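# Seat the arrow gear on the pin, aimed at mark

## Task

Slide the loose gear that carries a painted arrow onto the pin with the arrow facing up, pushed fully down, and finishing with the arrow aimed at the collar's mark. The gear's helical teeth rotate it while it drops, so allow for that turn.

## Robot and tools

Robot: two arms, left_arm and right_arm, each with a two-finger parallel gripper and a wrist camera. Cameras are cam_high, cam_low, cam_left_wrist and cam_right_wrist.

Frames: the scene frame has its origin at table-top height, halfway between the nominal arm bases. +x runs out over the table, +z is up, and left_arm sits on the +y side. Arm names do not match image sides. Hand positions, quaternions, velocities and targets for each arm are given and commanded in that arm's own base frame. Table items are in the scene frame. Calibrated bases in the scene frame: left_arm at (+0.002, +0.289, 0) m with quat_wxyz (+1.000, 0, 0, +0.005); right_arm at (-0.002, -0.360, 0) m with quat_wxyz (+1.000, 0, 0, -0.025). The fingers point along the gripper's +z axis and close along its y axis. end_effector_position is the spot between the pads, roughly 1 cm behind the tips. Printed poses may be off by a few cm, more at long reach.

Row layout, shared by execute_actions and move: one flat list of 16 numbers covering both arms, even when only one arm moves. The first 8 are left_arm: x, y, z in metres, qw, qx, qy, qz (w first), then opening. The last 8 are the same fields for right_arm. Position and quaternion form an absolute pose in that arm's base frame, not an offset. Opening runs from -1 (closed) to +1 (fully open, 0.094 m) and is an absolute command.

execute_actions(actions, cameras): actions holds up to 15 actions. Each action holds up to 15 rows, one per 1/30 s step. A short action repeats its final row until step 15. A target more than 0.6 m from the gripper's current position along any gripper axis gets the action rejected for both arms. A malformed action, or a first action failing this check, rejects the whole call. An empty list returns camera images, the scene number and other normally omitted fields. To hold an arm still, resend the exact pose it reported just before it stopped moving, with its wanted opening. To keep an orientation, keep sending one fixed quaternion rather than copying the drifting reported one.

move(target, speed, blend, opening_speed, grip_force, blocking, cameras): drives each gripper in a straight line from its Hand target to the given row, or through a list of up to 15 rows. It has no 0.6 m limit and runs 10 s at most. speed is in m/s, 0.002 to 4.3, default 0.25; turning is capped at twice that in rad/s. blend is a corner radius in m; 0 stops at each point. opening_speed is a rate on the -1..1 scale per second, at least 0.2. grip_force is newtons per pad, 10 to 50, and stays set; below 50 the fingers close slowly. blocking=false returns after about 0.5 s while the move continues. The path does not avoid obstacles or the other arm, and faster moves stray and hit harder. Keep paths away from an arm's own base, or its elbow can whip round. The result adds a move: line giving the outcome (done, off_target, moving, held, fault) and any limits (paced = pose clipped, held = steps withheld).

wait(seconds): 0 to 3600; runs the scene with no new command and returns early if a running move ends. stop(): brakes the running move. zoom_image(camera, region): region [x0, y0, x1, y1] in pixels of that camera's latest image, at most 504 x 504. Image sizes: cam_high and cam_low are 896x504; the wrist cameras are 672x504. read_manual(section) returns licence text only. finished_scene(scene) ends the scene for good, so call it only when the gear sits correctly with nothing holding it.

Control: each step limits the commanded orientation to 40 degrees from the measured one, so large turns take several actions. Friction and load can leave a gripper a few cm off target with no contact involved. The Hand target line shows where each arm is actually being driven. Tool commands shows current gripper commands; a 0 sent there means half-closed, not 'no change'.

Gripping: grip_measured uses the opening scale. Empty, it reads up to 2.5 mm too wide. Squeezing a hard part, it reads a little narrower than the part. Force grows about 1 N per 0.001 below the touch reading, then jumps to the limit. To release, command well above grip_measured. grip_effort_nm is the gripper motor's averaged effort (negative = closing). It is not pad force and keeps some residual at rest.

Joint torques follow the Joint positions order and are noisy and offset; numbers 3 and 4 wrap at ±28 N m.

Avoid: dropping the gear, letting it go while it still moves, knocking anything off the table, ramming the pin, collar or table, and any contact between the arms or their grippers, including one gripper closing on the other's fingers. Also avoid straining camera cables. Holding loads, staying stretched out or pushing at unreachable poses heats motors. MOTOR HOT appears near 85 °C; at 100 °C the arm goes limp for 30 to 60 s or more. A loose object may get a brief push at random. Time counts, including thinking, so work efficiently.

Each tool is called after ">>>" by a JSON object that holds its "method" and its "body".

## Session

>>> {"method": "execute_actions", "body": {"actions": []}}

>>> {"method": "zoom_image", "body": {"camera": "cam_high", "region": [380, 160, 560, 320]}}

Scene clock: 0.00 s.
left_arm: end_effector_position=(+0.4743, +0.1802, +0.3451) grip_measured=+1.000 grip_effort_nm=n/a end_effector_quat_wxyz=(+0.326, -0.373, +0.868, +0.020) | right_arm: end_effector_position=(+0.4049, -0.3842, +0.2908) grip_measured=+1.000 grip_effort_nm=n/a end_effector_quat_wxyz=(+0.411, +0.609, +0.607, -0.303)
Joint positions: left_arm=[0.337 1.269 1.343 -0.982 -0.08 -0.447 0.094] | right_arm=[-0.547 1.391 1.145 -0.459 0.739 0.673 0.094]
Joint velocities: within noise
Joint torques (N m): no reading
Heat: left arm: hottest elbow 33 °C; right arm: hottest elbow 32 °C.
Hand target: left_arm +0.4788, +0.1818, +0.3666; +0.347, -0.371, +0.861, +0.019 | right_arm +0.4109, -0.3879, +0.3113; +0.428, +0.610, +0.596, -0.298
Tool commands: left_gripper/opening=+1.0 right_gripper/opening=+1.0

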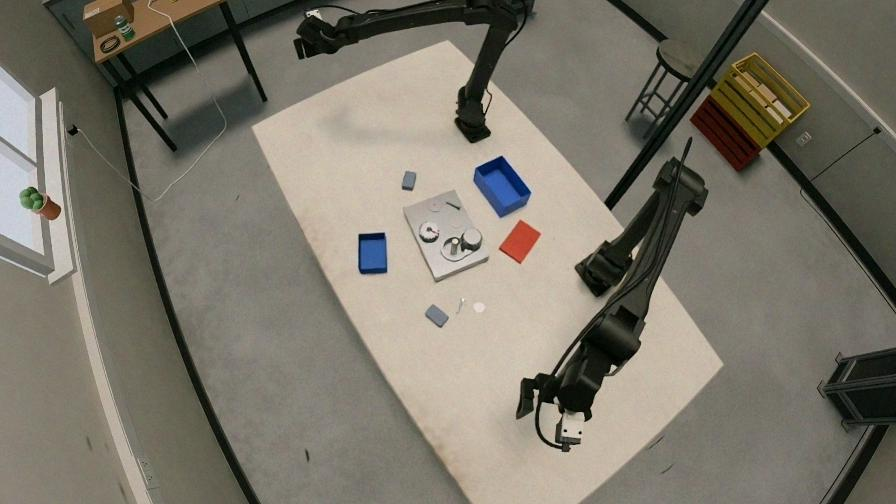

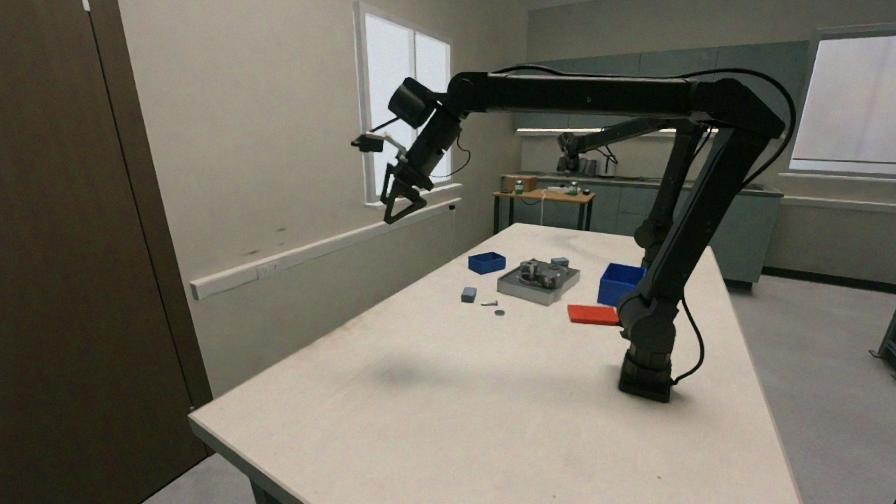

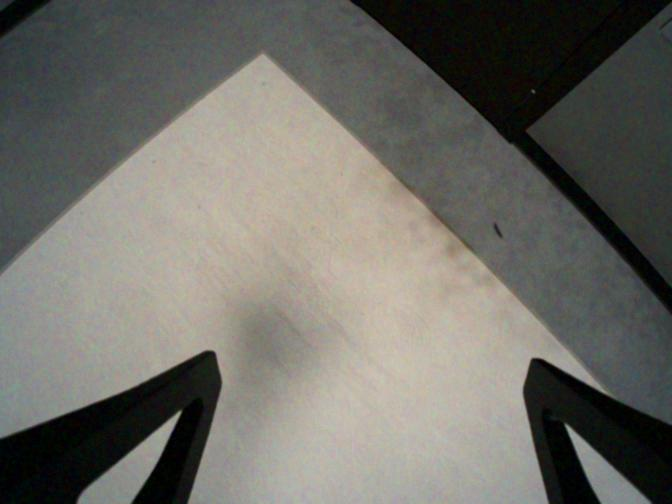

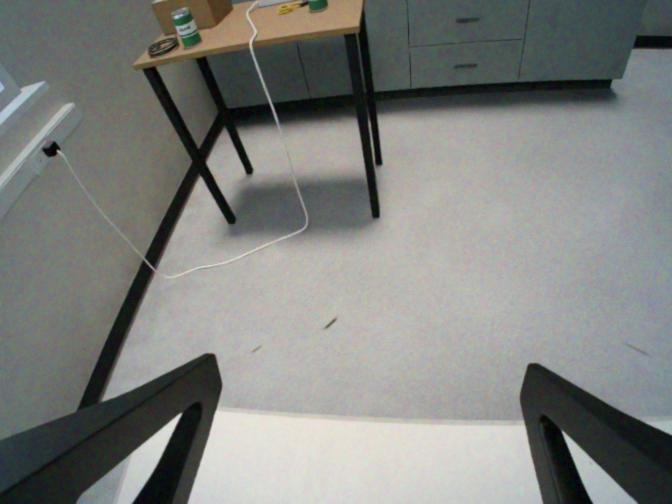

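Scaled by 2.800 from the camera's image (finer frame: 1280x720).

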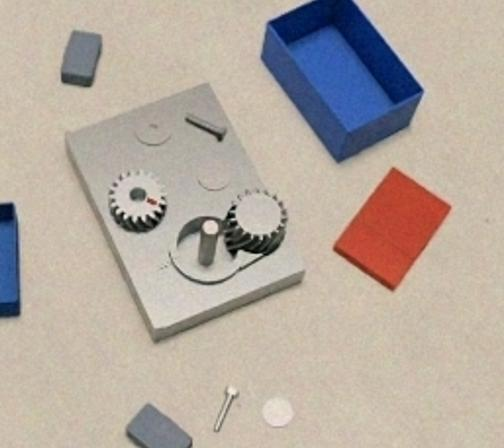

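>>> {"method": "move", "body": {"target": [[0.44,-0.12,0.33,0,0.3827,0.9239,0,1, 0.4109,-0.3879,0.3113,0.428,0.610,0.596,-0.298,1],[0.332,-0.335,0.245,0.012,0.3827,0.9239,0.008,1, 0.4109,-0.3879,0.3113,0.428,0.610,0.596,-0.298,1]], "blend": 0.08, "speed": 0.35, "cameras": ["cam_left_wrist"]}}

>>> {"method": "zoom_image", "body": {"camera": "cam_left_wrist", "region": [140, 50, 540, 350]}}

Scene clock: 38.10 s.
left_arm: end_effector_position=(+0.3275, -0.3313, +0.2411) grip_measured=+1.000 grip_effort_nm=-0.02 end_effector_quat_wxyz=(+0.001, +0.388, +0.922, +0.010) | right_arm: end_effector_position=(+0.4049, -0.3842, +0.2908) grip_measured=+1.000 grip_effort_nm=0.01 end_effector_quat_wxyz=(+0.411, +0.609, +0.607, -0.303)
Joint positions: left_arm=[-0.797 1.561 1.506 -1.522 -0.019 0 0.094] | right_arm=[-0.547 1.391 1.145 -0.459 0.739 0.673 0.094]
Joint torques (N m): left_arm=[0.32 -11.05 8.13 0.73 -0.15 -0.18] | right_arm=[-0.85 -8.88 11.29 1.37 0.14 0.02]
Heat: left arm: hottest elbow 38 °C; right arm: hottest elbow 37 °C.
Hand target: left_arm +0.3320, -0.3349, +0.2451; +0.012, +0.383, +0.924, +0.008 | right_arm +0.4103, -0.3875, +0.3113; +0.428, +0.610, +0.596, -0.298
Off the commanded pose: left_arm 0.007 m, 1 deg | right_arm 0.022 m, 2 deg.
move: off_target (right_arm)

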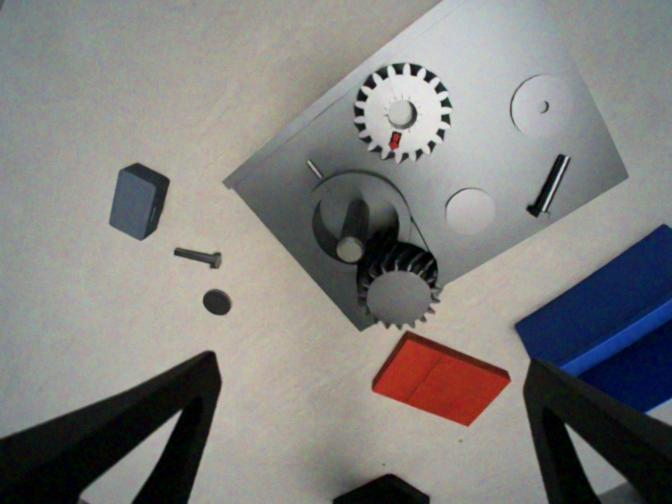

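Scaled by 1.260 from the camera's image (finer frame: 960x720).

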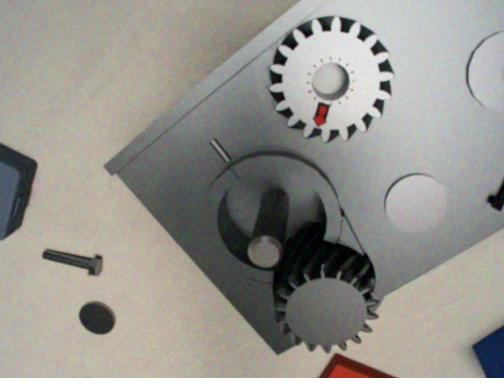

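>>> {"method": "zoom_image", "body": {"camera": "cam_left_wrist", "region": [300, 160, 460, 340]}}

>>> {"method": "zoom_image", "body": {"camera": "cam_left_wrist", "region": [345, 50, 465, 170]}}

>>> {"method": "zoom_image", "body": {"camera": "cam_low", "region": [490, 240, 590, 310]}}

Scaled by 2.800 from the camera's image (finer frame: 960x720).

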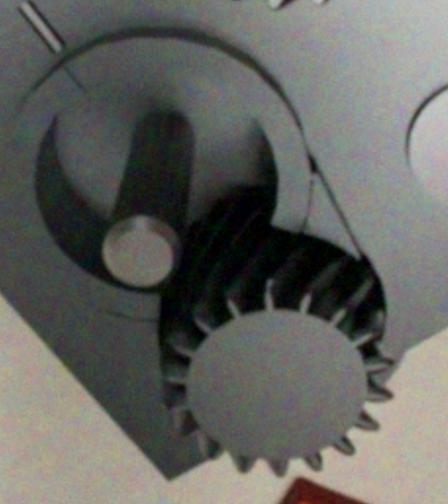

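Scaled by 4.200 from the camera's image (finer frame: 960x720).

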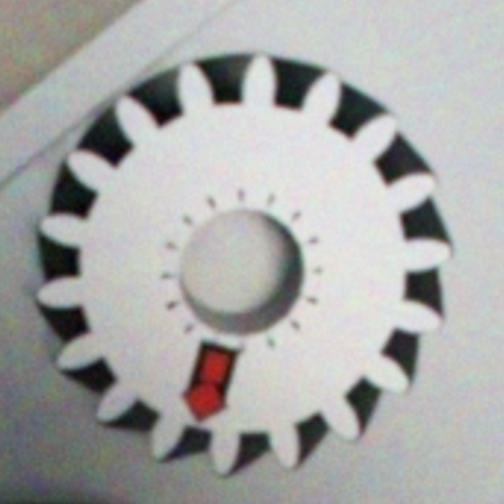

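This scene's latest camera images include none from cam_low. They are from: cam_left_wrist. cam_low's image comes with the result of a call that names it in "cameras".

>>> {"method": "move", "body": {"target": [[0.371,-0.402,0.125,0.020,0.766,0.6428,0.005,1, 0.4109,-0.3879,0.3113,0.428,0.610,0.596,-0.298,1]], "speed": 0.2, "cameras": ["cam_left_wrist"]}}

Scene clock: 116.10 s.
left_arm: end_effector_position=(+0.3723, -0.3918, +0.1231) grip_measured=+1.000 grip_effort_nm=-0.03 end_effector_quat_wxyz=(+0.011, +0.758, +0.652, +0.007) | right_arm: end_effector_position=(+0.4049, -0.3842, +0.2908) grip_measured=+1.000 grip_effort_nm=0.01 end_effector_quat_wxyz=(+0.411, +0.609, +0.607, -0.303)
Joint positions: left_arm=[-0.814 1.79 1.486 -1.244 -0.012 0.906 0.094] | right_arm=[-0.547 1.391 1.145 -0.459 0.739 0.673 0.094]
Joint torques (N m): left_arm=[-0.73 -13.74 7.71 0.72 0.34 0.04] | right_arm=[-0.73 -8.94 11.3 1.39 0.15 0.02]
Heat: left arm: hottest elbow 41 °C; right arm: hottest elbow 42 °C.
Hand target: left_arm +0.3708, -0.4020, +0.1251; +0.020, +0.766, +0.643, +0.005 | right_arm +0.4103, -0.3875, +0.3113; +0.428, +0.610, +0.596, -0.298
Off the commanded pose: left_arm 0.010 m, 2 deg | right_arm 0.022 m, 2 deg.
move: off_target (right_arm)

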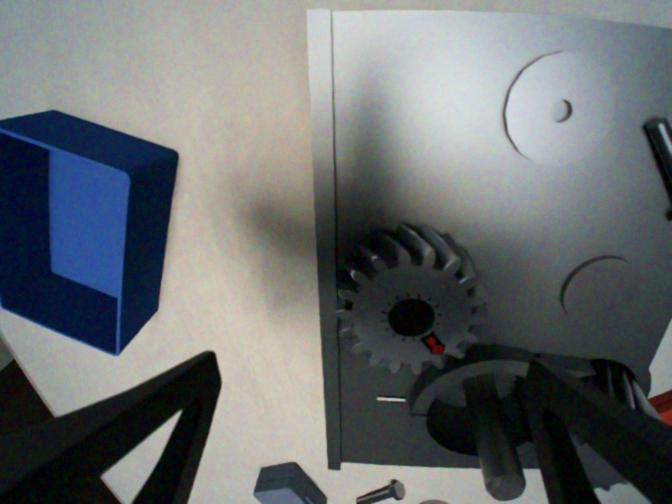

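>>> {"method": "move", "body": {"target": [[0.357,-0.394,0.098,0.018,0.762,0.6476,0.003,1, 0.4109,-0.3879,0.3113,0.428,0.610,0.596,-0.298,1]], "speed": 0.1, "cameras": ["cam_left_wrist"]}}

Scene clock: 122.30 s.
left_arm: end_effector_position=(+0.3601, -0.3860, +0.0933) grip_measured=+1.000 grip_effort_nm=-0.03 end_effector_quat_wxyz=(+0.008, +0.760, +0.650, +0.005) | right_arm: end_effector_position=(+0.4049, -0.3842, +0.2908) grip_measured=+1.000 grip_effort_nm=0.01 end_effector_quat_wxyz=(+0.411, +0.609, +0.607, -0.303)
Joint positions: left_arm=[-0.822 1.79 1.403 -1.168 -0.008 0.905 0.094] | right_arm=[-0.547 1.391 1.145 -0.459 0.739 0.673 0.094]
Joint torques (N m): left_arm=[-0.5 -14.21 6.87 0.75 0.32 -0.13] | right_arm=[-0.73 -8.94 11.29 1.4 0.15 0.02]
Heat: left arm: hottest elbow 41 °C; right arm: hottest elbow 43 °C.
Hand target: left_arm +0.3569, -0.3940, +0.0980; +0.018, +0.762, +0.647, +0.003 | right_arm +0.4103, -0.3875, +0.3113; +0.428, +0.610, +0.596, -0.298
Off the commanded pose: left_arm 0.010 m, 1 deg | right_arm 0.022 m, 2 deg.
move: off_target (right_arm)

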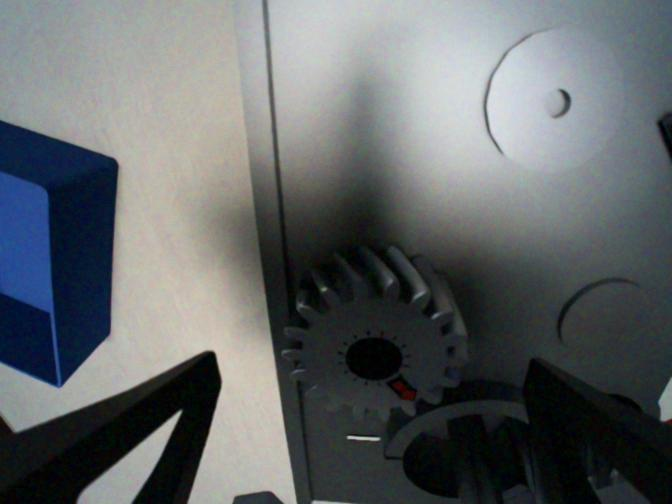

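>>> {"method": "move", "body": {"target": [[0.354,-0.389,0.077,0.014,0.762,0.6476,0.000,1, 0.4109,-0.3879,0.3113,0.428,0.610,0.596,-0.298,1]], "speed": 0.08, "cameras": ["cam_left_wrist"]}}

Scene clock: 126.93 s.
left_arm: end_effector_position=(+0.3561, -0.3830, +0.0790) grip_measured=+1.000 grip_effort_nm=-0.03 end_effector_quat_wxyz=(+0.010, +0.760, +0.650, +0.002) | right_arm: end_effector_position=(+0.4049, -0.3842, +0.2908) grip_measured=+1.000 grip_effort_nm=0.00 end_effector_quat_wxyz=(+0.411, +0.609, +0.607, -0.303)
Joint positions: left_arm=[-0.822 1.79 1.362 -1.123 -0.003 0.905 0.094] | right_arm=[-0.547 1.391 1.145 -0.459 0.739 0.673 0.094]
Joint torques (N m): left_arm=[-0.38 -13.16 6.75 0.76 0.35 -0.07] | right_arm=[-0.73 -8.88 11.29 1.37 0.15 0.02]
Heat: left arm: hottest elbow 41 °C; right arm: hottest elbow 43 °C.
Hand target: left_arm +0.3539, -0.3889, +0.0770; +0.014, +0.762, +0.647, +0.000 | right_arm +0.4103, -0.3875, +0.3113; +0.428, +0.610, +0.596, -0.298
Off the commanded pose: left_arm 0.007 m, 1 deg | right_arm 0.022 m, 2 deg.
move: off_target (right_arm)

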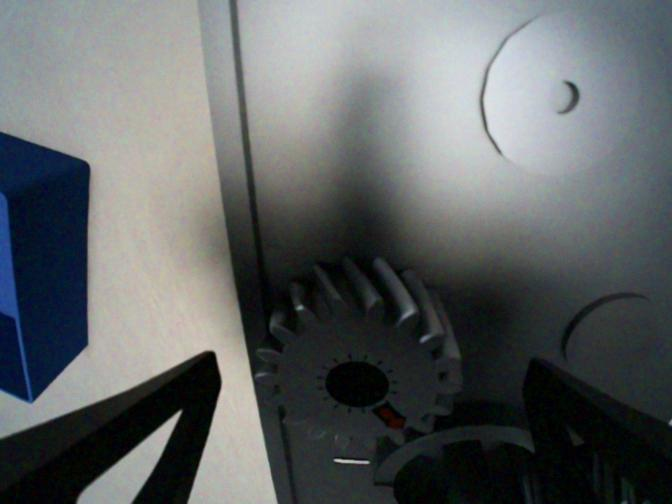

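>>> {"method": "move", "body": {"target": [[0.357,-0.3885,0.067,0.012,0.762,0.6476,0.000,1, 0.4109,-0.3879,0.3113,0.428,0.610,0.596,-0.298,1]], "speed": 0.06}}

Scene clock: 131.73 s.
left_arm: end_effector_position=(+0.3572, -0.3842, +0.0694) grip_measured=+1.000 grip_effort_nm=-0.03 end_effector_quat_wxyz=(+0.008, +0.760, +0.650, +0.002) | right_arm: end_effector_position=(+0.4049, -0.3842, +0.2908) grip_measured=+1.000 grip_effort_nm=0.01 end_effector_quat_wxyz=(+0.411, +0.609, +0.607, -0.303)
Joint positions: left_arm=[-0.822 1.806 1.358 -1.105 -0.003 0.905 0.094] | right_arm=[-0.547 1.391 1.145 -0.459 0.739 0.673 0.094]
Joint torques (N m): left_arm=[-0.21 -13.16 6.64 0.68 0.34 -0.02] | right_arm=[-0.85 -8.88 11.29 1.4 0.15 0.02]
Heat: left arm: hottest elbow 41 °C; right arm: hottest elbow 43 °C.
Hand target: left_arm +0.3570, -0.3885, +0.0671; +0.012, +0.762, +0.647, +0.000 | right_arm +0.4103, -0.3875, +0.3113; +0.428, +0.610, +0.596, -0.298
Off the commanded pose: left_arm 0.005 m, 1 deg | right_arm 0.022 m, 2 deg.
move: off_target (right_arm)

>>> {"method": "move", "body": {"target": [[0.357,-0.3885,0.067,0.010,0.762,0.6476,0.000,0.1, 0.4109,-0.3879,0.3113,0.428,0.610,0.596,-0.298,1],[0.358,-0.388,0.070,0.004,0.3746,0.9272,-0.001,0.1, 0.4109,-0.3879,0.3113,0.428,0.610,0.596,-0.298,1]], "speed": 0.25, "grip_force": [30, 50], "cameras": ["cam_left_wrist"]}}

Scene clock: 146.30 s.
left_arm: end_effector_position=(+0.3544, -0.3825, +0.0692) grip_measured=+0.258 grip_effort_nm=-0.67 end_effector_quat_wxyz=(+0.001, +0.380, +0.925, -0.002) | right_arm: end_effector_position=(+0.4049, -0.3842, +0.2908) grip_measured=+1.000 grip_effort_nm=0.01 end_effector_quat_wxyz=(+0.411, +0.609, +0.607, -0.303)
Joint positions: left_arm=[-0.822 1.807 1.358 -1.118 0.002 -0.042 0.059] | right_arm=[-0.547 1.391 1.145 -0.459 0.739 0.673 0.094]
Joint torques (N m): left_arm=[-0.03 -12.81 7.91 0.01 -0.09 -0.17] | right_arm=[-0.79 -8.88 11.28 1.4 0.15 0.02]
Heat: left arm: hottest elbow 40 °C; right arm: hottest elbow 44 °C.
Hand target: left_arm +0.3579, -0.3880, +0.0700; +0.004, +0.375, +0.927, -0.001 | right_arm +0.4103, -0.3875, +0.3113; +0.428, +0.610, +0.596, -0.298
Off the commanded pose: left_arm 0.007 m, 1 deg | right_arm 0.022 m, 2 deg.
grip_force (N): 30, 50
move: off_target (right_arm)

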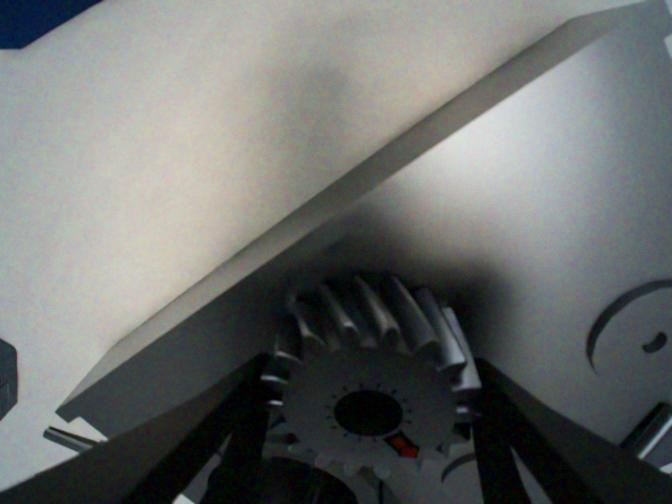

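>>> {"method": "move", "body": {"target": [[0.359,-0.387,0.072,0.002,0.0828,0.9966,-0.001,0.1, 0.4109,-0.3879,0.3113,0.428,0.610,0.596,-0.298,1],[0.359,-0.387,0.072,0.002,0.0828,0.9966,-0.001,0.65, 0.4109,-0.3879,0.3113,0.428,0.610,0.596,-0.298,1]], "speed": 0.25, "cameras": ["cam_left_wrist"]}}

Scene clock: 165.87 s.
left_arm: end_effector_position=(+0.3529, -0.3816, +0.0669) grip_measured=+0.646 grip_effort_nm=0.14 end_effector_quat_wxyz=(-0.004, +0.090, +0.996, +0.000) | right_arm: end_effector_position=(+0.4049, -0.3842, +0.2908) grip_measured=+1.000 grip_effort_nm=0.00 end_effector_quat_wxyz=(+0.411, +0.609, +0.607, -0.303)
Joint positions: left_arm=[-0.822 1.811 1.358 -1.124 0.004 -0.642 0.077] | right_arm=[-0.547 1.391 1.145 -0.459 0.739 0.673 0.094]
Joint torques (N m): left_arm=[0.03 -13.16 8.27 -0.08 -0.22 -0.18] | right_arm=[-0.79 -8.88 11.28 1.39 0.15 0.02]
Heat: left arm: hottest elbow 40 °C; right arm: hottest elbow 44 °C.
Hand target: left_arm +0.3589, -0.3870, +0.0721; +0.002, +0.083, +0.997, -0.001 | right_arm +0.4103, -0.3875, +0.3113; +0.428, +0.610, +0.596, -0.298
Off the commanded pose: left_arm 0.010 m, 1 deg | right_arm 0.022 m, 2 deg.
grip_force (N): 30, 50
move: off_target (right_arm)

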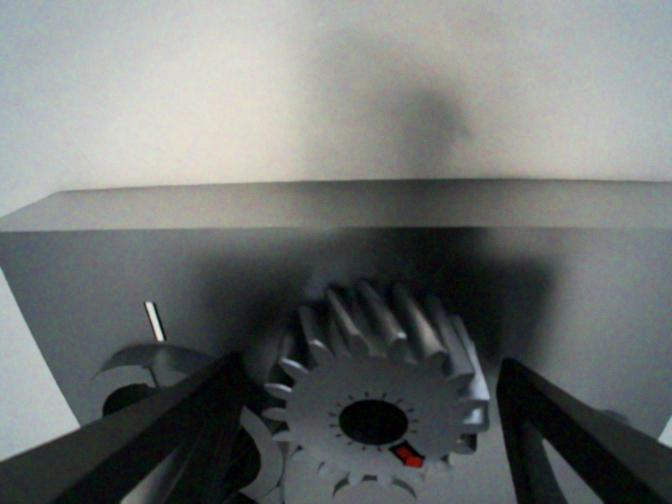

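>>> {"method": "move", "body": {"target": [[0.354,-0.388,0.079,0.012,0.809,0.5878,0.003,0.65, 0.4109,-0.3879,0.3113,0.428,0.610,0.596,-0.298,1]], "speed": 0.3, "cameras": ["cam_left_wrist"]}}

Scene clock: 182.23 s.
left_arm: end_effector_position=(+0.3543, -0.3803, +0.0669) grip_measured=+0.647 grip_effort_nm=0.14 end_effector_quat_wxyz=(-0.003, +0.802, +0.597, +0.003) | right_arm: end_effector_position=(+0.4049, -0.3842, +0.2908) grip_measured=+1.000 grip_effort_nm=0.01 end_effector_quat_wxyz=(+0.411, +0.609, +0.607, -0.303)
Joint positions: left_arm=[-0.822 1.811 1.358 -1.124 -0.006 1.04 0.077] | right_arm=[-0.547 1.391 1.145 -0.459 0.739 0.673 0.094]
Joint torques (N m): left_arm=[-0.32 -14.92 7.05 0.34 0.26 0.09] | right_arm=[-0.67 -8.94 11.29 1.4 0.15 0.02]
Heat: left arm: hottest elbow 40 °C; right arm: hottest elbow 45 °C.
Hand target: left_arm +0.3539, -0.3879, +0.0790; +0.012, +0.809, +0.588, +0.003 | right_arm +0.4103, -0.3875, +0.3113; +0.428, +0.610, +0.596, -0.298
Off the commanded pose: left_arm 0.014 m, 2 deg | right_arm 0.022 m, 2 deg.
grip_force (N): 30, 50
move: off_target (left_arm, right_arm)

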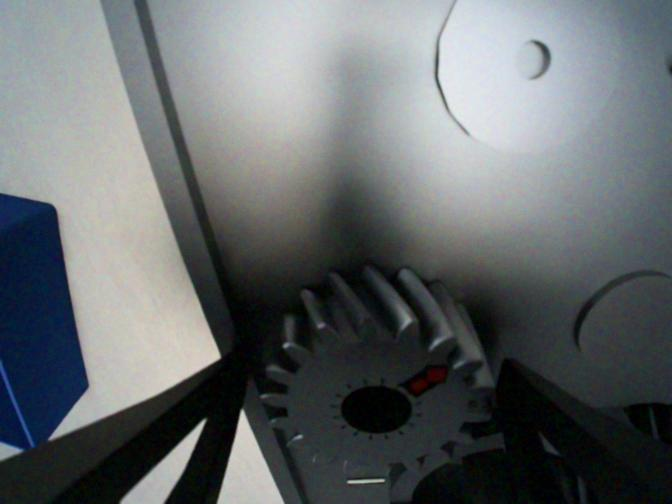

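>>> {"method": "move", "body": {"target": [[0.354,-0.382,0.086,0.012,0.809,0.5878,0.003,0.65, 0.4109,-0.3879,0.3113,0.428,0.610,0.596,-0.298,1]], "speed": 0.1}}

Scene clock: 189.07 s.
left_arm: end_effector_position=(+0.3548, -0.3809, +0.0732) grip_measured=+0.647 grip_effort_nm=0.14 end_effector_quat_wxyz=(+0.003, +0.805, +0.593, +0.003) | right_arm: end_effector_position=(+0.4049, -0.3842, +0.2908) grip_measured=+1.000 grip_effort_nm=0.01 end_effector_quat_wxyz=(+0.411, +0.609, +0.607, -0.303)
Joint positions: left_arm=[-0.822 1.799 1.358 -1.124 -0.006 1.049 0.077] | right_arm=[-0.547 1.391 1.145 -0.459 0.739 0.673 0.094]
Joint torques (N m): left_arm=[0.26 -15.21 6.68 -0.21 0.29 0.06] | right_arm=[-0.73 -8.94 11.29 1.4 0.14 0.02]
Heat: left arm: hottest elbow 40 °C; right arm: hottest elbow 45 °C.
Hand target: left_arm +0.3540, -0.3820, +0.0859; +0.012, +0.809, +0.588, +0.003 | right_arm +0.4103, -0.3875, +0.3113; +0.428, +0.610, +0.596, -0.298
Off the commanded pose: left_arm 0.013 m, 1 deg | right_arm 0.022 m, 2 deg.
grip_force (N): 30, 50
move: off_target (left_arm, right_arm)

>>> {"method": "move", "body": {"target": [[0.3575,-0.374,0.082,0.010,0.809,0.5878,0.003,0.65, 0.4109,-0.3879,0.3113,0.428,0.610,0.596,-0.298,1],[0.3575,-0.374,0.082,0.010,0.809,0.5878,0.003,0.0, 0.4109,-0.3879,0.3113,0.428,0.610,0.596,-0.298,1]], "speed": 0.1, "grip_force": [45, 50], "cameras": ["cam_left_wrist"]}}

Scene clock: 197.93 s.
left_arm: end_effector_position=(+0.3520, -0.3770, +0.0696) grip_measured=+0.251 grip_effort_nm=-0.89 end_effector_quat_wxyz=(-0.003, +0.809, +0.588, +0.003) | right_arm: end_effector_position=(+0.4049, -0.3842, +0.2908) grip_measured=+1.000 grip_effort_nm=0.01 end_effector_quat_wxyz=(+0.411, +0.609, +0.607, -0.303)
Joint positions: left_arm=[-0.821 1.798 1.346 -1.124 -0.006 1.065 0.059] | right_arm=[-0.547 1.391 1.145 -0.459 0.739 0.673 0.094]
Joint torques (N m): left_arm=[1.2 -15.15 6.5 0.13 0.28 0.07] | right_arm=[-0.79 -8.88 11.3 1.39 0.14 0.02]
Heat: left arm: hottest elbow 40 °C; right arm: hottest elbow 45 °C.
Hand target: left_arm +0.3574, -0.3740, +0.0820; +0.010, +0.809, +0.588, +0.003 | right_arm +0.4103, -0.3875, +0.3113; +0.428, +0.610, +0.596, -0.298
Off the commanded pose: left_arm 0.014 m, 1 deg | right_arm 0.022 m, 2 deg.
grip_force (N): 45, 50
move: off_target (left_arm, right_arm); target 2's new opening was sent with left_arm's hand 0.014 m and 1 deg from that target

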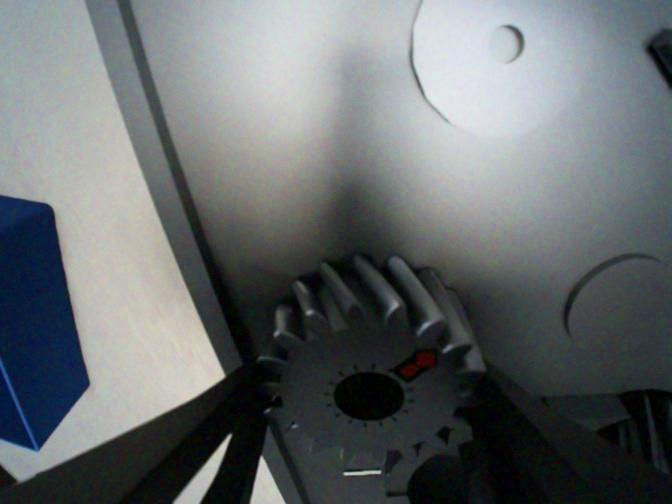

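>>> {"method": "move", "body": {"target": [[0.356,-0.380,0.20,0.010,0.809,0.5878,0.003,0.0, 0.4109,-0.3879,0.3113,0.428,0.610,0.596,-0.298,1],[0.282,-0.291,0.195,0.010,0.2334,0.9724,-0.004,0.0, 0.4109,-0.3879,0.3113,0.428,0.610,0.596,-0.298,1]], "speed": [0.15,0.25], "blend": 0.03, "cameras": ["cam_left_wrist"]}}

>>> {"method": "zoom_image", "body": {"camera": "cam_left_wrist", "region": [240, 20, 520, 300]}}

Scene clock: 221.00 s.
left_arm: end_effector_position=(+0.2743, -0.2910, +0.1751) grip_measured=+0.249 grip_effort_nm=-0.95 end_effector_quat_wxyz=(-0.018, +0.246, +0.969, +0.011) | right_arm: end_effector_position=(+0.4049, -0.3842, +0.2908) grip_measured=+1.000 grip_effort_nm=0.01 end_effector_quat_wxyz=(+0.411, +0.609, +0.607, -0.303)
Joint positions: left_arm=[-0.814 1.439 1.196 -1.369 0.001 -0.317 0.059] | right_arm=[-0.547 1.391 1.145 -0.459 0.739 0.673 0.094]
Joint torques (N m): left_arm=[0.91 -12.1 7.98 0.51 -0.12 -0.16] | right_arm=[-0.79 -8.88 11.28 1.4 0.15 0.02]
Heat: left arm: hottest elbow 40 °C; right arm: hottest elbow 45 °C.
Hand target: left_arm +0.2816, -0.2907, +0.1949; +0.010, +0.233, +0.972, -0.004 | right_arm +0.4103, -0.3875, +0.3113; +0.428, +0.610, +0.596, -0.298
Off the commanded pose: left_arm 0.021 m, 4 deg | right_arm 0.022 m, 2 deg.
grip_force (N): 45, 50
move: off_target (left_arm, right_arm)

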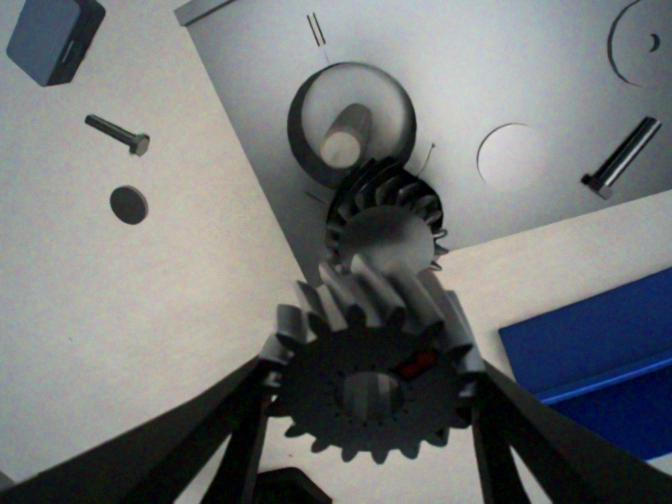

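Scaled by 1.800 from the camera's image (finer frame: 960x720).

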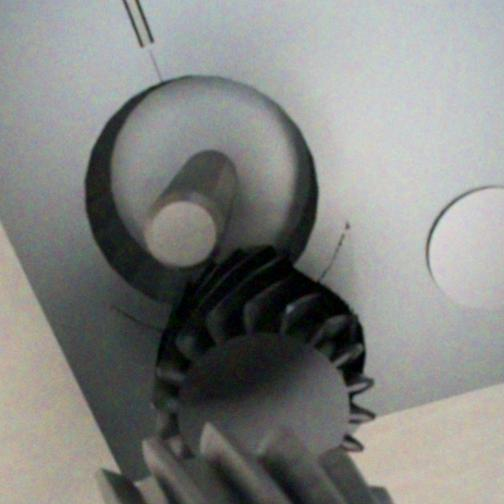

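>>> {"method": "move", "body": {"target": [[0.322,-0.311,0.182,0.022,0.2334,0.9724,-0.010,0.0, 0.4109,-0.3879,0.3113,0.428,0.610,0.596,-0.298,1]], "speed": 0.1, "cameras": ["cam_left_wrist"]}}

>>> {"method": "zoom_image", "body": {"camera": "cam_left_wrist", "region": [240, 80, 520, 360]}}

Scene clock: 258.70 s.
left_arm: end_effector_position=(+0.2961, -0.2938, +0.1472) grip_measured=+0.249 grip_effort_nm=-0.95 end_effector_quat_wxyz=(-0.023, +0.236, +0.971, +0.015) | right_arm: end_effector_position=(+0.4049, -0.3842, +0.2908) grip_measured=+1.000 grip_effort_nm=0.01 end_effector_quat_wxyz=(+0.411, +0.609, +0.607, -0.303)
Joint positions: left_arm=[-0.781 1.512 1.199 -1.313 -0.001 -0.304 0.059] | right_arm=[-0.547 1.391 1.145 -0.459 0.739 0.673 0.094]
Joint torques (N m): left_arm=[0.73 -11.75 12.22 0.5 -0.17 -0.01] | right_arm=[-0.79 -8.88 11.29 1.39 0.15 0.01]
Heat: left arm: hottest elbow 39 °C; right arm: hottest elbow 46 °C.
Hand target: left_arm +0.3199, -0.3089, +0.1828; +0.022, +0.233, +0.972, -0.010 | right_arm +0.4103, -0.3875, +0.3113; +0.428, +0.610, +0.596, -0.298
Off the commanded pose: left_arm 0.047 m, 6 deg | right_arm 0.022 m, 2 deg.
grip_force (N): 45, 50
move: off_target (left_arm, right_arm)

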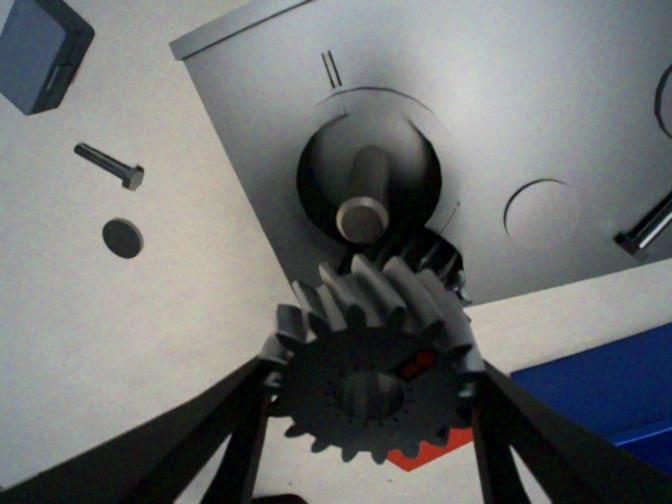

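Scaled by 1.800 from the camera's image (finer frame: 960x720).

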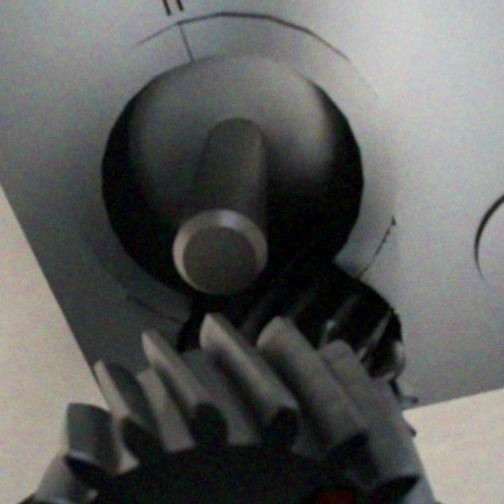

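>>> {"method": "move", "body": {"target": [[0.345,-0.3157,0.20,0.026,0.2334,0.9724,-0.014,0.0, 0.4109,-0.3879,0.3113,0.428,0.610,0.596,-0.298,1]], "speed": 0.1}}

Scene clock: 277.77 s.
left_arm: end_effector_position=(+0.3244, -0.3032, +0.1661) grip_measured=+0.249 grip_effort_nm=-0.95 end_effector_quat_wxyz=(-0.008, +0.236, +0.972, +0.005) | right_arm: end_effector_position=(+0.4049, -0.3842, +0.2908) grip_measured=+1.000 grip_effort_nm=0.01 end_effector_quat_wxyz=(+0.411, +0.609, +0.607, -0.303)
Joint positions: left_arm=[-0.751 1.543 1.287 -1.334 -0.001 -0.275 0.059] | right_arm=[-0.547 1.391 1.145 -0.459 0.739 0.673 0.094]
Joint torques (N m): left_arm=[0.85 -11.4 12.42 -0.25 0.06 0.03] | right_arm=[-0.73 -8.88 11.29 1.42 0.15 0.01]
Heat: left arm: hottest elbow 46 °C; right arm: hottest elbow 46 °C.
Hand target: left_arm +0.3432, -0.3141, +0.2002; +0.027, +0.233, +0.972, -0.014 | right_arm +0.4103, -0.3875, +0.3113; +0.428, +0.610, +0.596, -0.298
Off the commanded pose: left_arm 0.042 m, 4 deg | right_arm 0.022 m, 2 deg.
grip_force (N): 45, 50
move: off_target (left_arm, right_arm)

>>> {"method": "move", "body": {"target": [[0.341,-0.3150,0.176,0.022,0.2334,0.9724,-0.012,0.0, 0.4109,-0.3879,0.3113,0.428,0.610,0.596,-0.298,1]], "speed": 0.06, "cameras": ["cam_left_wrist","cam_low"]}}

>>> {"method": "zoom_image", "body": {"camera": "cam_low", "region": [490, 220, 590, 310]}}

Scene clock: 284.60 s.
left_arm: end_effector_position=(+0.3304, -0.3088, +0.1600) grip_measured=+0.249 grip_effort_nm=-0.95 end_effector_quat_wxyz=(-0.001, +0.236, +0.972, +0.001) | right_arm: end_effector_position=(+0.4049, -0.3842, +0.2908) grip_measured=+1.000 grip_effort_nm=0.01 end_effector_quat_wxyz=(+0.411, +0.609, +0.607, -0.303)
Joint positions: left_arm=[-0.751 1.557 1.287 -1.302 -0.001 -0.275 0.059] | right_arm=[-0.547 1.391 1.145 -0.459 0.739 0.673 0.094]
Joint torques (N m): left_arm=[0.73 -11.69 8.98 0.68 0.08 -0.06] | right_arm=[-0.79 -8.88 11.29 1.4 0.15 0.02]
Heat: left arm: hottest elbow 46 °C; right arm: hottest elbow 46 °C.
Hand target: left_arm +0.3406, -0.3146, +0.1761; +0.022, +0.233, +0.972, -0.012 | right_arm +0.4103, -0.3875, +0.3113; +0.428, +0.610, +0.596, -0.298
Off the commanded pose: left_arm 0.020 m, 3 deg | right_arm 0.022 m, 2 deg.
grip_force (N): 45, 50
move: off_target (left_arm, right_arm)
Images, in order (width x height): cam_low 896x504, cam_left_wrist 672x504.

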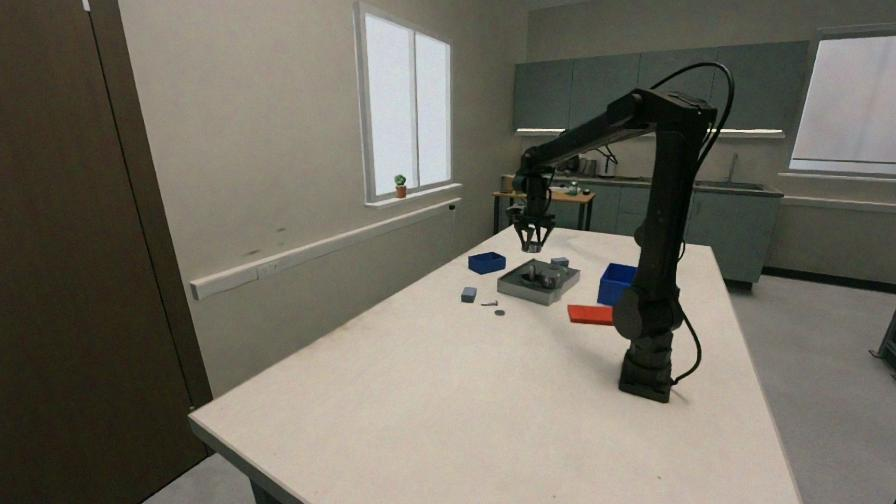

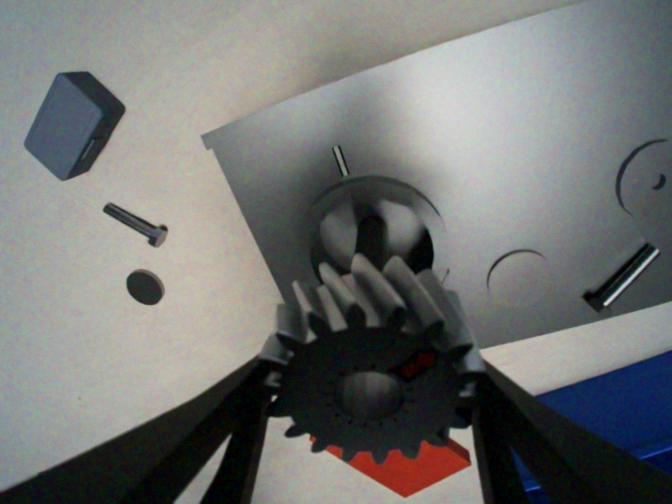

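Scaled by 5.040 from the camera's image (finer frame: 1280x720).

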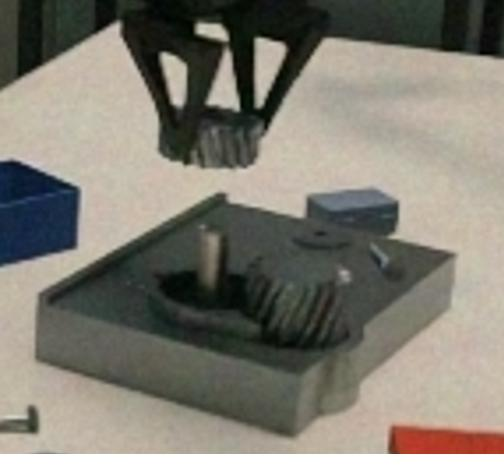

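>>> {"method": "move", "body": {"target": [[0.3345,-0.3090,0.152,0.018,0.2334,0.9724,-0.008,0.0, 0.4109,-0.3879,0.3113,0.428,0.610,0.596,-0.298,1]], "speed": 0.06, "cameras": ["cam_left_wrist","cam_low"]}}

>>> {"method": "zoom_image", "body": {"camera": "cam_low", "region": [490, 220, 590, 310]}}

Scene clock: 297.90 s.
left_arm: end_effector_position=(+0.3268, -0.3054, +0.1404) grip_measured=+0.249 grip_effort_nm=-0.95 end_effector_quat_wxyz=(+0.000, +0.236, +0.972, +0.001) | right_arm: end_effector_position=(+0.4049, -0.3842, +0.2908) grip_measured=+1.000 grip_effort_nm=0.01 end_effector_quat_wxyz=(+0.411, +0.609, +0.607, -0.303)
Joint positions: left_arm=[-0.751 1.56 1.236 -1.248 -0.001 -0.275 0.059] | right_arm=[-0.547 1.391 1.145 -0.459 0.739 0.673 0.094]
Joint torques (N m): left_arm=[0.62 -11.4 8.03 0.69 -0.06 -0.03] | right_arm=[-0.73 -8.94 11.28 1.39 0.15 0.02]
Heat: left arm: hottest elbow 45 °C; right arm: hottest elbow 46 °C.
Hand target: left_arm +0.3343, -0.3089, +0.1521; +0.018, +0.233, +0.972, -0.008 | right_arm +0.4103, -0.3875, +0.3113; +0.428, +0.610, +0.596, -0.298
Off the commanded pose: left_arm 0.014 m, 2 deg | right_arm 0.022 m, 2 deg.
grip_force (N): 45, 50
move: off_target (left_arm, right_arm)
Images, in order (width x height): cam_low 896x504, cam_left_wrist 672x504.

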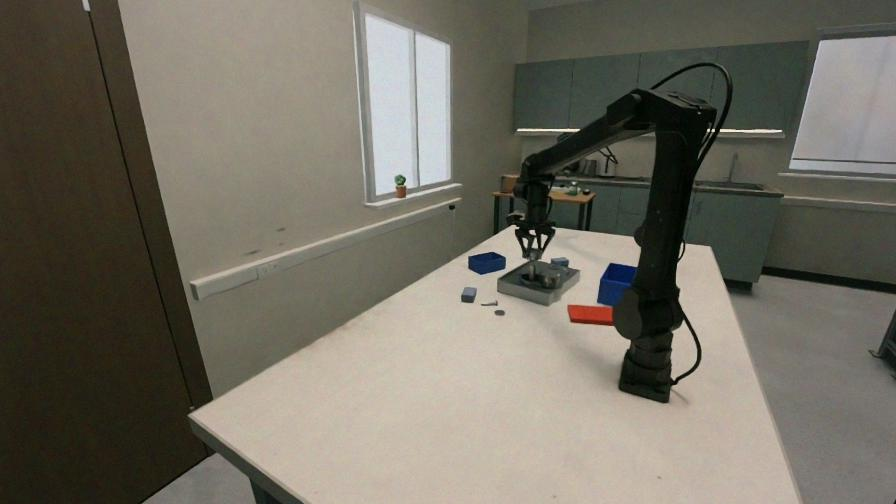

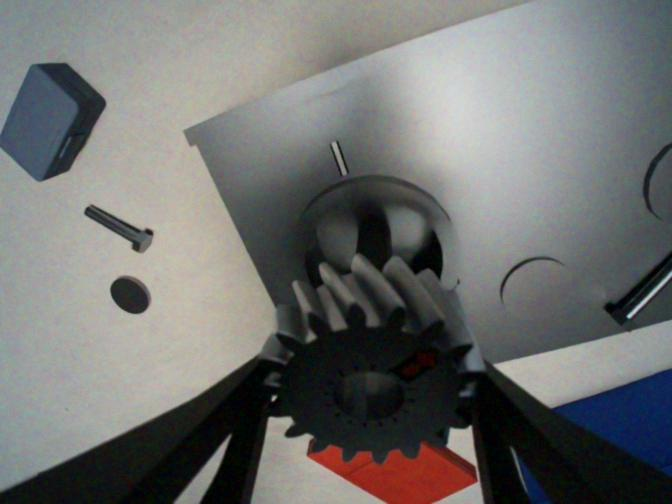

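Scaled by 5.040 from the camera's image (finer frame: 1280x720).

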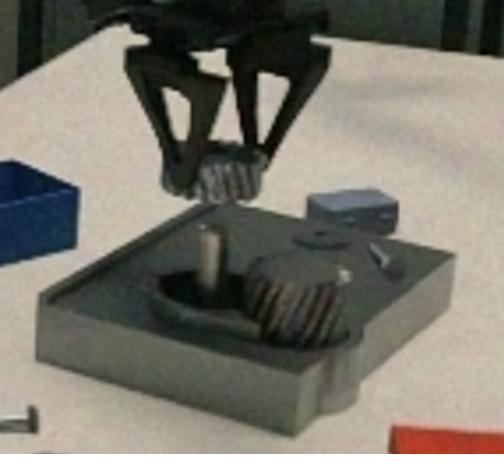

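>>> {"method": "move", "body": {"target": [[0.3320,-0.3067,0.130,0.013,0.2334,0.9724,-0.006,0.0, 0.4109,-0.3879,0.3113,0.428,0.610,0.596,-0.298,1]], "speed": 0.05}}

Scene clock: 304.47 s.
left_arm: end_effector_position=(+0.3247, -0.3034, +0.1211) grip_measured=+0.249 grip_effort_nm=-0.95 end_effector_quat_wxyz=(-0.003, +0.236, +0.972, +0.002) | right_arm: end_effector_position=(+0.4049, -0.3842, +0.2908) grip_measured=+1.000 grip_effort_nm=0.01 end_effector_quat_wxyz=(+0.411, +0.609, +0.607, -0.303)
Joint positions: left_arm=[-0.751 1.573 1.198 -1.203 -0.001 -0.275 0.059] | right_arm=[-0.547 1.391 1.145 -0.459 0.739 0.673 0.094]
Joint torques (N m): left_arm=[0.85 -11.52 7.49 0.72 0.01 -0.03] | right_arm=[-0.79 -8.94 11.28 1.37 0.14 0.02]
Heat: left arm: hottest elbow 45 °C; right arm: hottest elbow 46 °C.
Hand target: left_arm +0.3318, -0.3066, +0.1301; +0.013, +0.233, +0.972, -0.006 | right_arm +0.4103, -0.3875, +0.3113; +0.428, +0.610, +0.596, -0.298
Off the commanded pose: left_arm 0.012 m, 2 deg | right_arm 0.022 m, 2 deg.
grip_force (N): 45, 50
move: off_target (left_arm, right_arm)

>>> {"method": "execute_actions", "body": {"actions": []}}

>>> {"method": "zoom_image", "body": {"camera": "cam_low", "region": [490, 220, 590, 310]}}

>>> {"method": "zoom_image", "body": {"camera": "cam_left_wrist", "region": [270, 120, 480, 330]}}

Scene clock: 307.73 s.
left_arm: end_effector_position=(+0.3247, -0.3034, +0.1211) grip_measured=+0.249 grip_effort_nm=-0.95 end_effector_quat_wxyz=(-0.003, +0.236, +0.972, +0.002) | right_arm: end_effector_position=(+0.4049, -0.3842, +0.2908) grip_measured=+1.000 grip_effort_nm=0.01 end_effector_quat_wxyz=(+0.411, +0.609, +0.607, -0.303)
Joint positions: left_arm=[-0.751 1.573 1.198 -1.203 -0.001 -0.275 0.059] | right_arm=[-0.547 1.391 1.145 -0.459 0.739 0.673 0.094]
Joint velocities: within noise
Joint torques (N m): left_arm=[0.73 -11.69 7.56 0.75 0.01 -0.04] | right_arm=[-0.79 -8.88 11.29 1.4 0.14 0.02]
Heat: left arm: hottest elbow 45 °C; right arm: hottest elbow 46 °C.
Hand target: left_arm +0.3318, -0.3066, +0.1301; +0.013, +0.233, +0.972, -0.006 | right_arm +0.4103, -0.3875, +0.3113; +0.428, +0.610, +0.596, -0.298
Tool commands: left_gripper/opening=+0.0 right_gripper/opening=+1.0
Off the commanded pose: left_arm 0.012 m, 2 deg | right_arm 0.022 m, 2 deg.
grip_force (N): 45, 50

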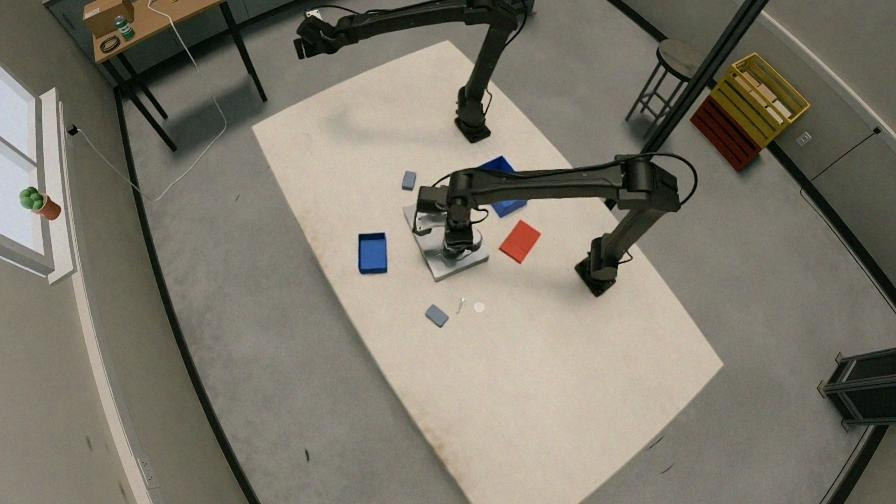

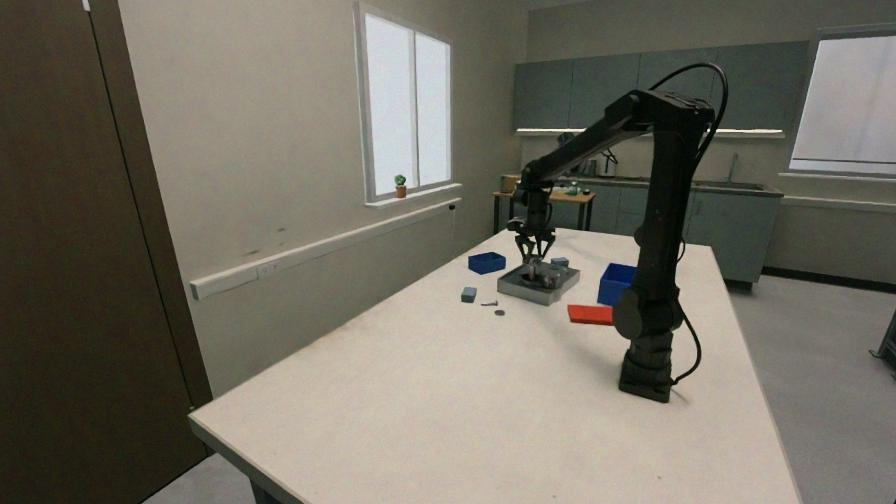

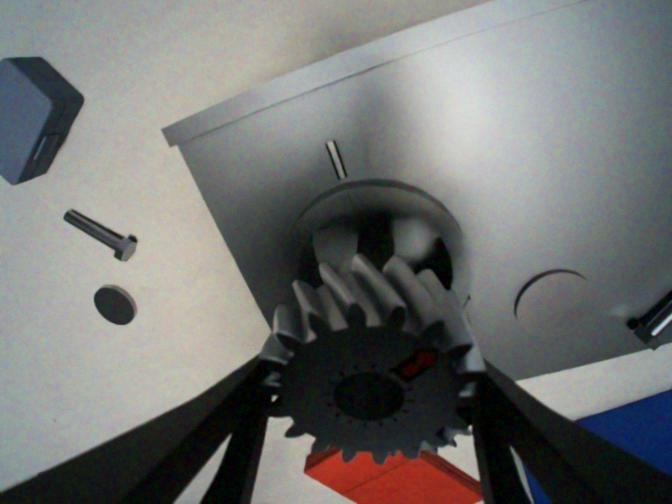

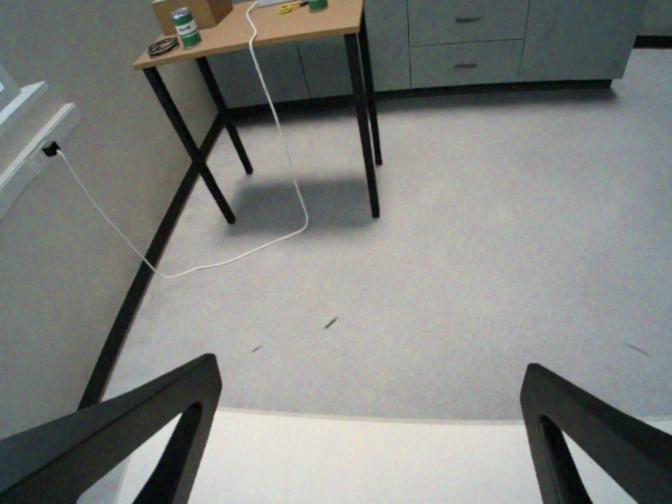

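Scaled by 5.040 from the camera's image (finer frame: 1280x720).

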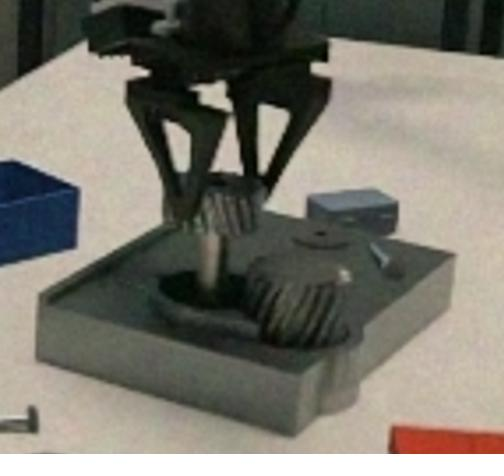

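Scaled by 2.400 from the camera's image (finer frame: 960x720).

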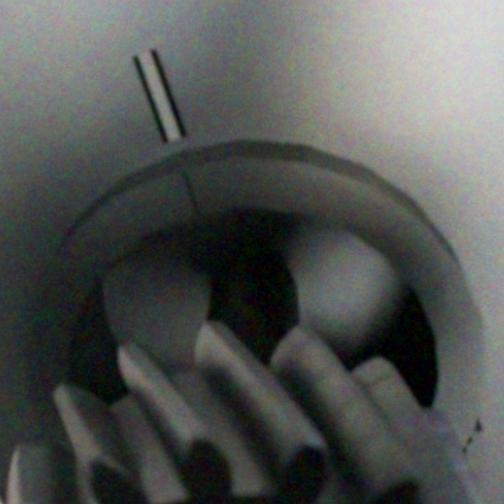

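>>> {"method": "move", "body": {"target": [[0.3325,-0.3072,0.113,0.010,0.2334,0.9724,-0.004,0.0, 0.4109,-0.3879,0.3113,0.428,0.610,0.596,-0.298,1]], "speed": 0.04}}

Scene clock: 311.97 s.
left_arm: end_effector_position=(+0.3289, -0.3073, +0.1198) grip_measured=+0.249 grip_effort_nm=-0.95 end_effector_quat_wxyz=(+0.008, +0.236, +0.972, -0.004) | right_arm: end_effector_position=(+0.4049, -0.3842, +0.2908) grip_measured=+1.000 grip_effort_nm=0.01 end_effector_quat_wxyz=(+0.411, +0.609, +0.607, -0.303)
Joint positions: left_arm=[-0.751 1.573 1.195 -1.174 -0.001 -0.275 0.059] | right_arm=[-0.547 1.391 1.145 -0.459 0.739 0.673 0.094]
Joint torques (N m): left_arm=[0.67 -9.88 6.37 1.13 -0.01 -0.05] | right_arm=[-0.79 -8.88 11.29 1.4 0.15 0.02]
Heat: left arm: hottest elbow 45 °C; right arm: hottest elbow 47 °C.
Hand target: left_arm +0.3324, -0.3071, +0.1131; +0.010, +0.233, +0.972, -0.004 | right_arm +0.4103, -0.3875, +0.3113; +0.428, +0.610, +0.596, -0.298
Off the commanded pose: left_arm 0.008 m, 0 deg | right_arm 0.022 m, 2 deg.
grip_force (N): 45, 50
move: off_target (right_arm)

>>> {"method": "move", "body": {"target": [[0.3240,-0.3129,0.140,0.010,0.2334,0.9724,-0.004,0.0, 0.4109,-0.3879,0.3113,0.428,0.610,0.596,-0.298,1],[0.3240,-0.3129,0.125,0.010,0.2334,0.9724,-0.004,0.0, 0.4109,-0.3879,0.3113,0.428,0.610,0.596,-0.298,1]], "speed": 0.05}}

Scene clock: 324.50 s.
left_arm: end_effector_position=(+0.3214, -0.3029, +0.1166) grip_measured=+0.249 grip_effort_nm=-0.95 end_effector_quat_wxyz=(-0.006, +0.233, +0.972, +0.004) | right_arm: end_effector_position=(+0.4049, -0.3842, +0.2908) grip_measured=+1.000 grip_effort_nm=0.01 end_effector_quat_wxyz=(+0.411, +0.609, +0.607, -0.303)
Joint positions: left_arm=[-0.755 1.576 1.188 -1.198 0 -0.285 0.059] | right_arm=[-0.547 1.391 1.145 -0.459 0.739 0.673 0.094]
Joint torques (N m): left_arm=[-0.73 -11.34 7.69 0.8 -0.04 -0.17] | right_arm=[-0.79 -8.88 11.29 1.4 0.14 0.02]
Heat: left arm: hottest elbow 44 °C; right arm: hottest elbow 47 °C.
Hand target: left_arm +0.3238, -0.3128, +0.1251; +0.010, +0.233, +0.972, -0.004 | right_arm +0.4103, -0.3875, +0.3113; +0.428, +0.610, +0.596, -0.298
Off the commanded pose: left_arm 0.013 m, 2 deg | right_arm 0.022 m, 2 deg.
grip_force (N): 45, 50
move: off_target (left_arm, right_arm)


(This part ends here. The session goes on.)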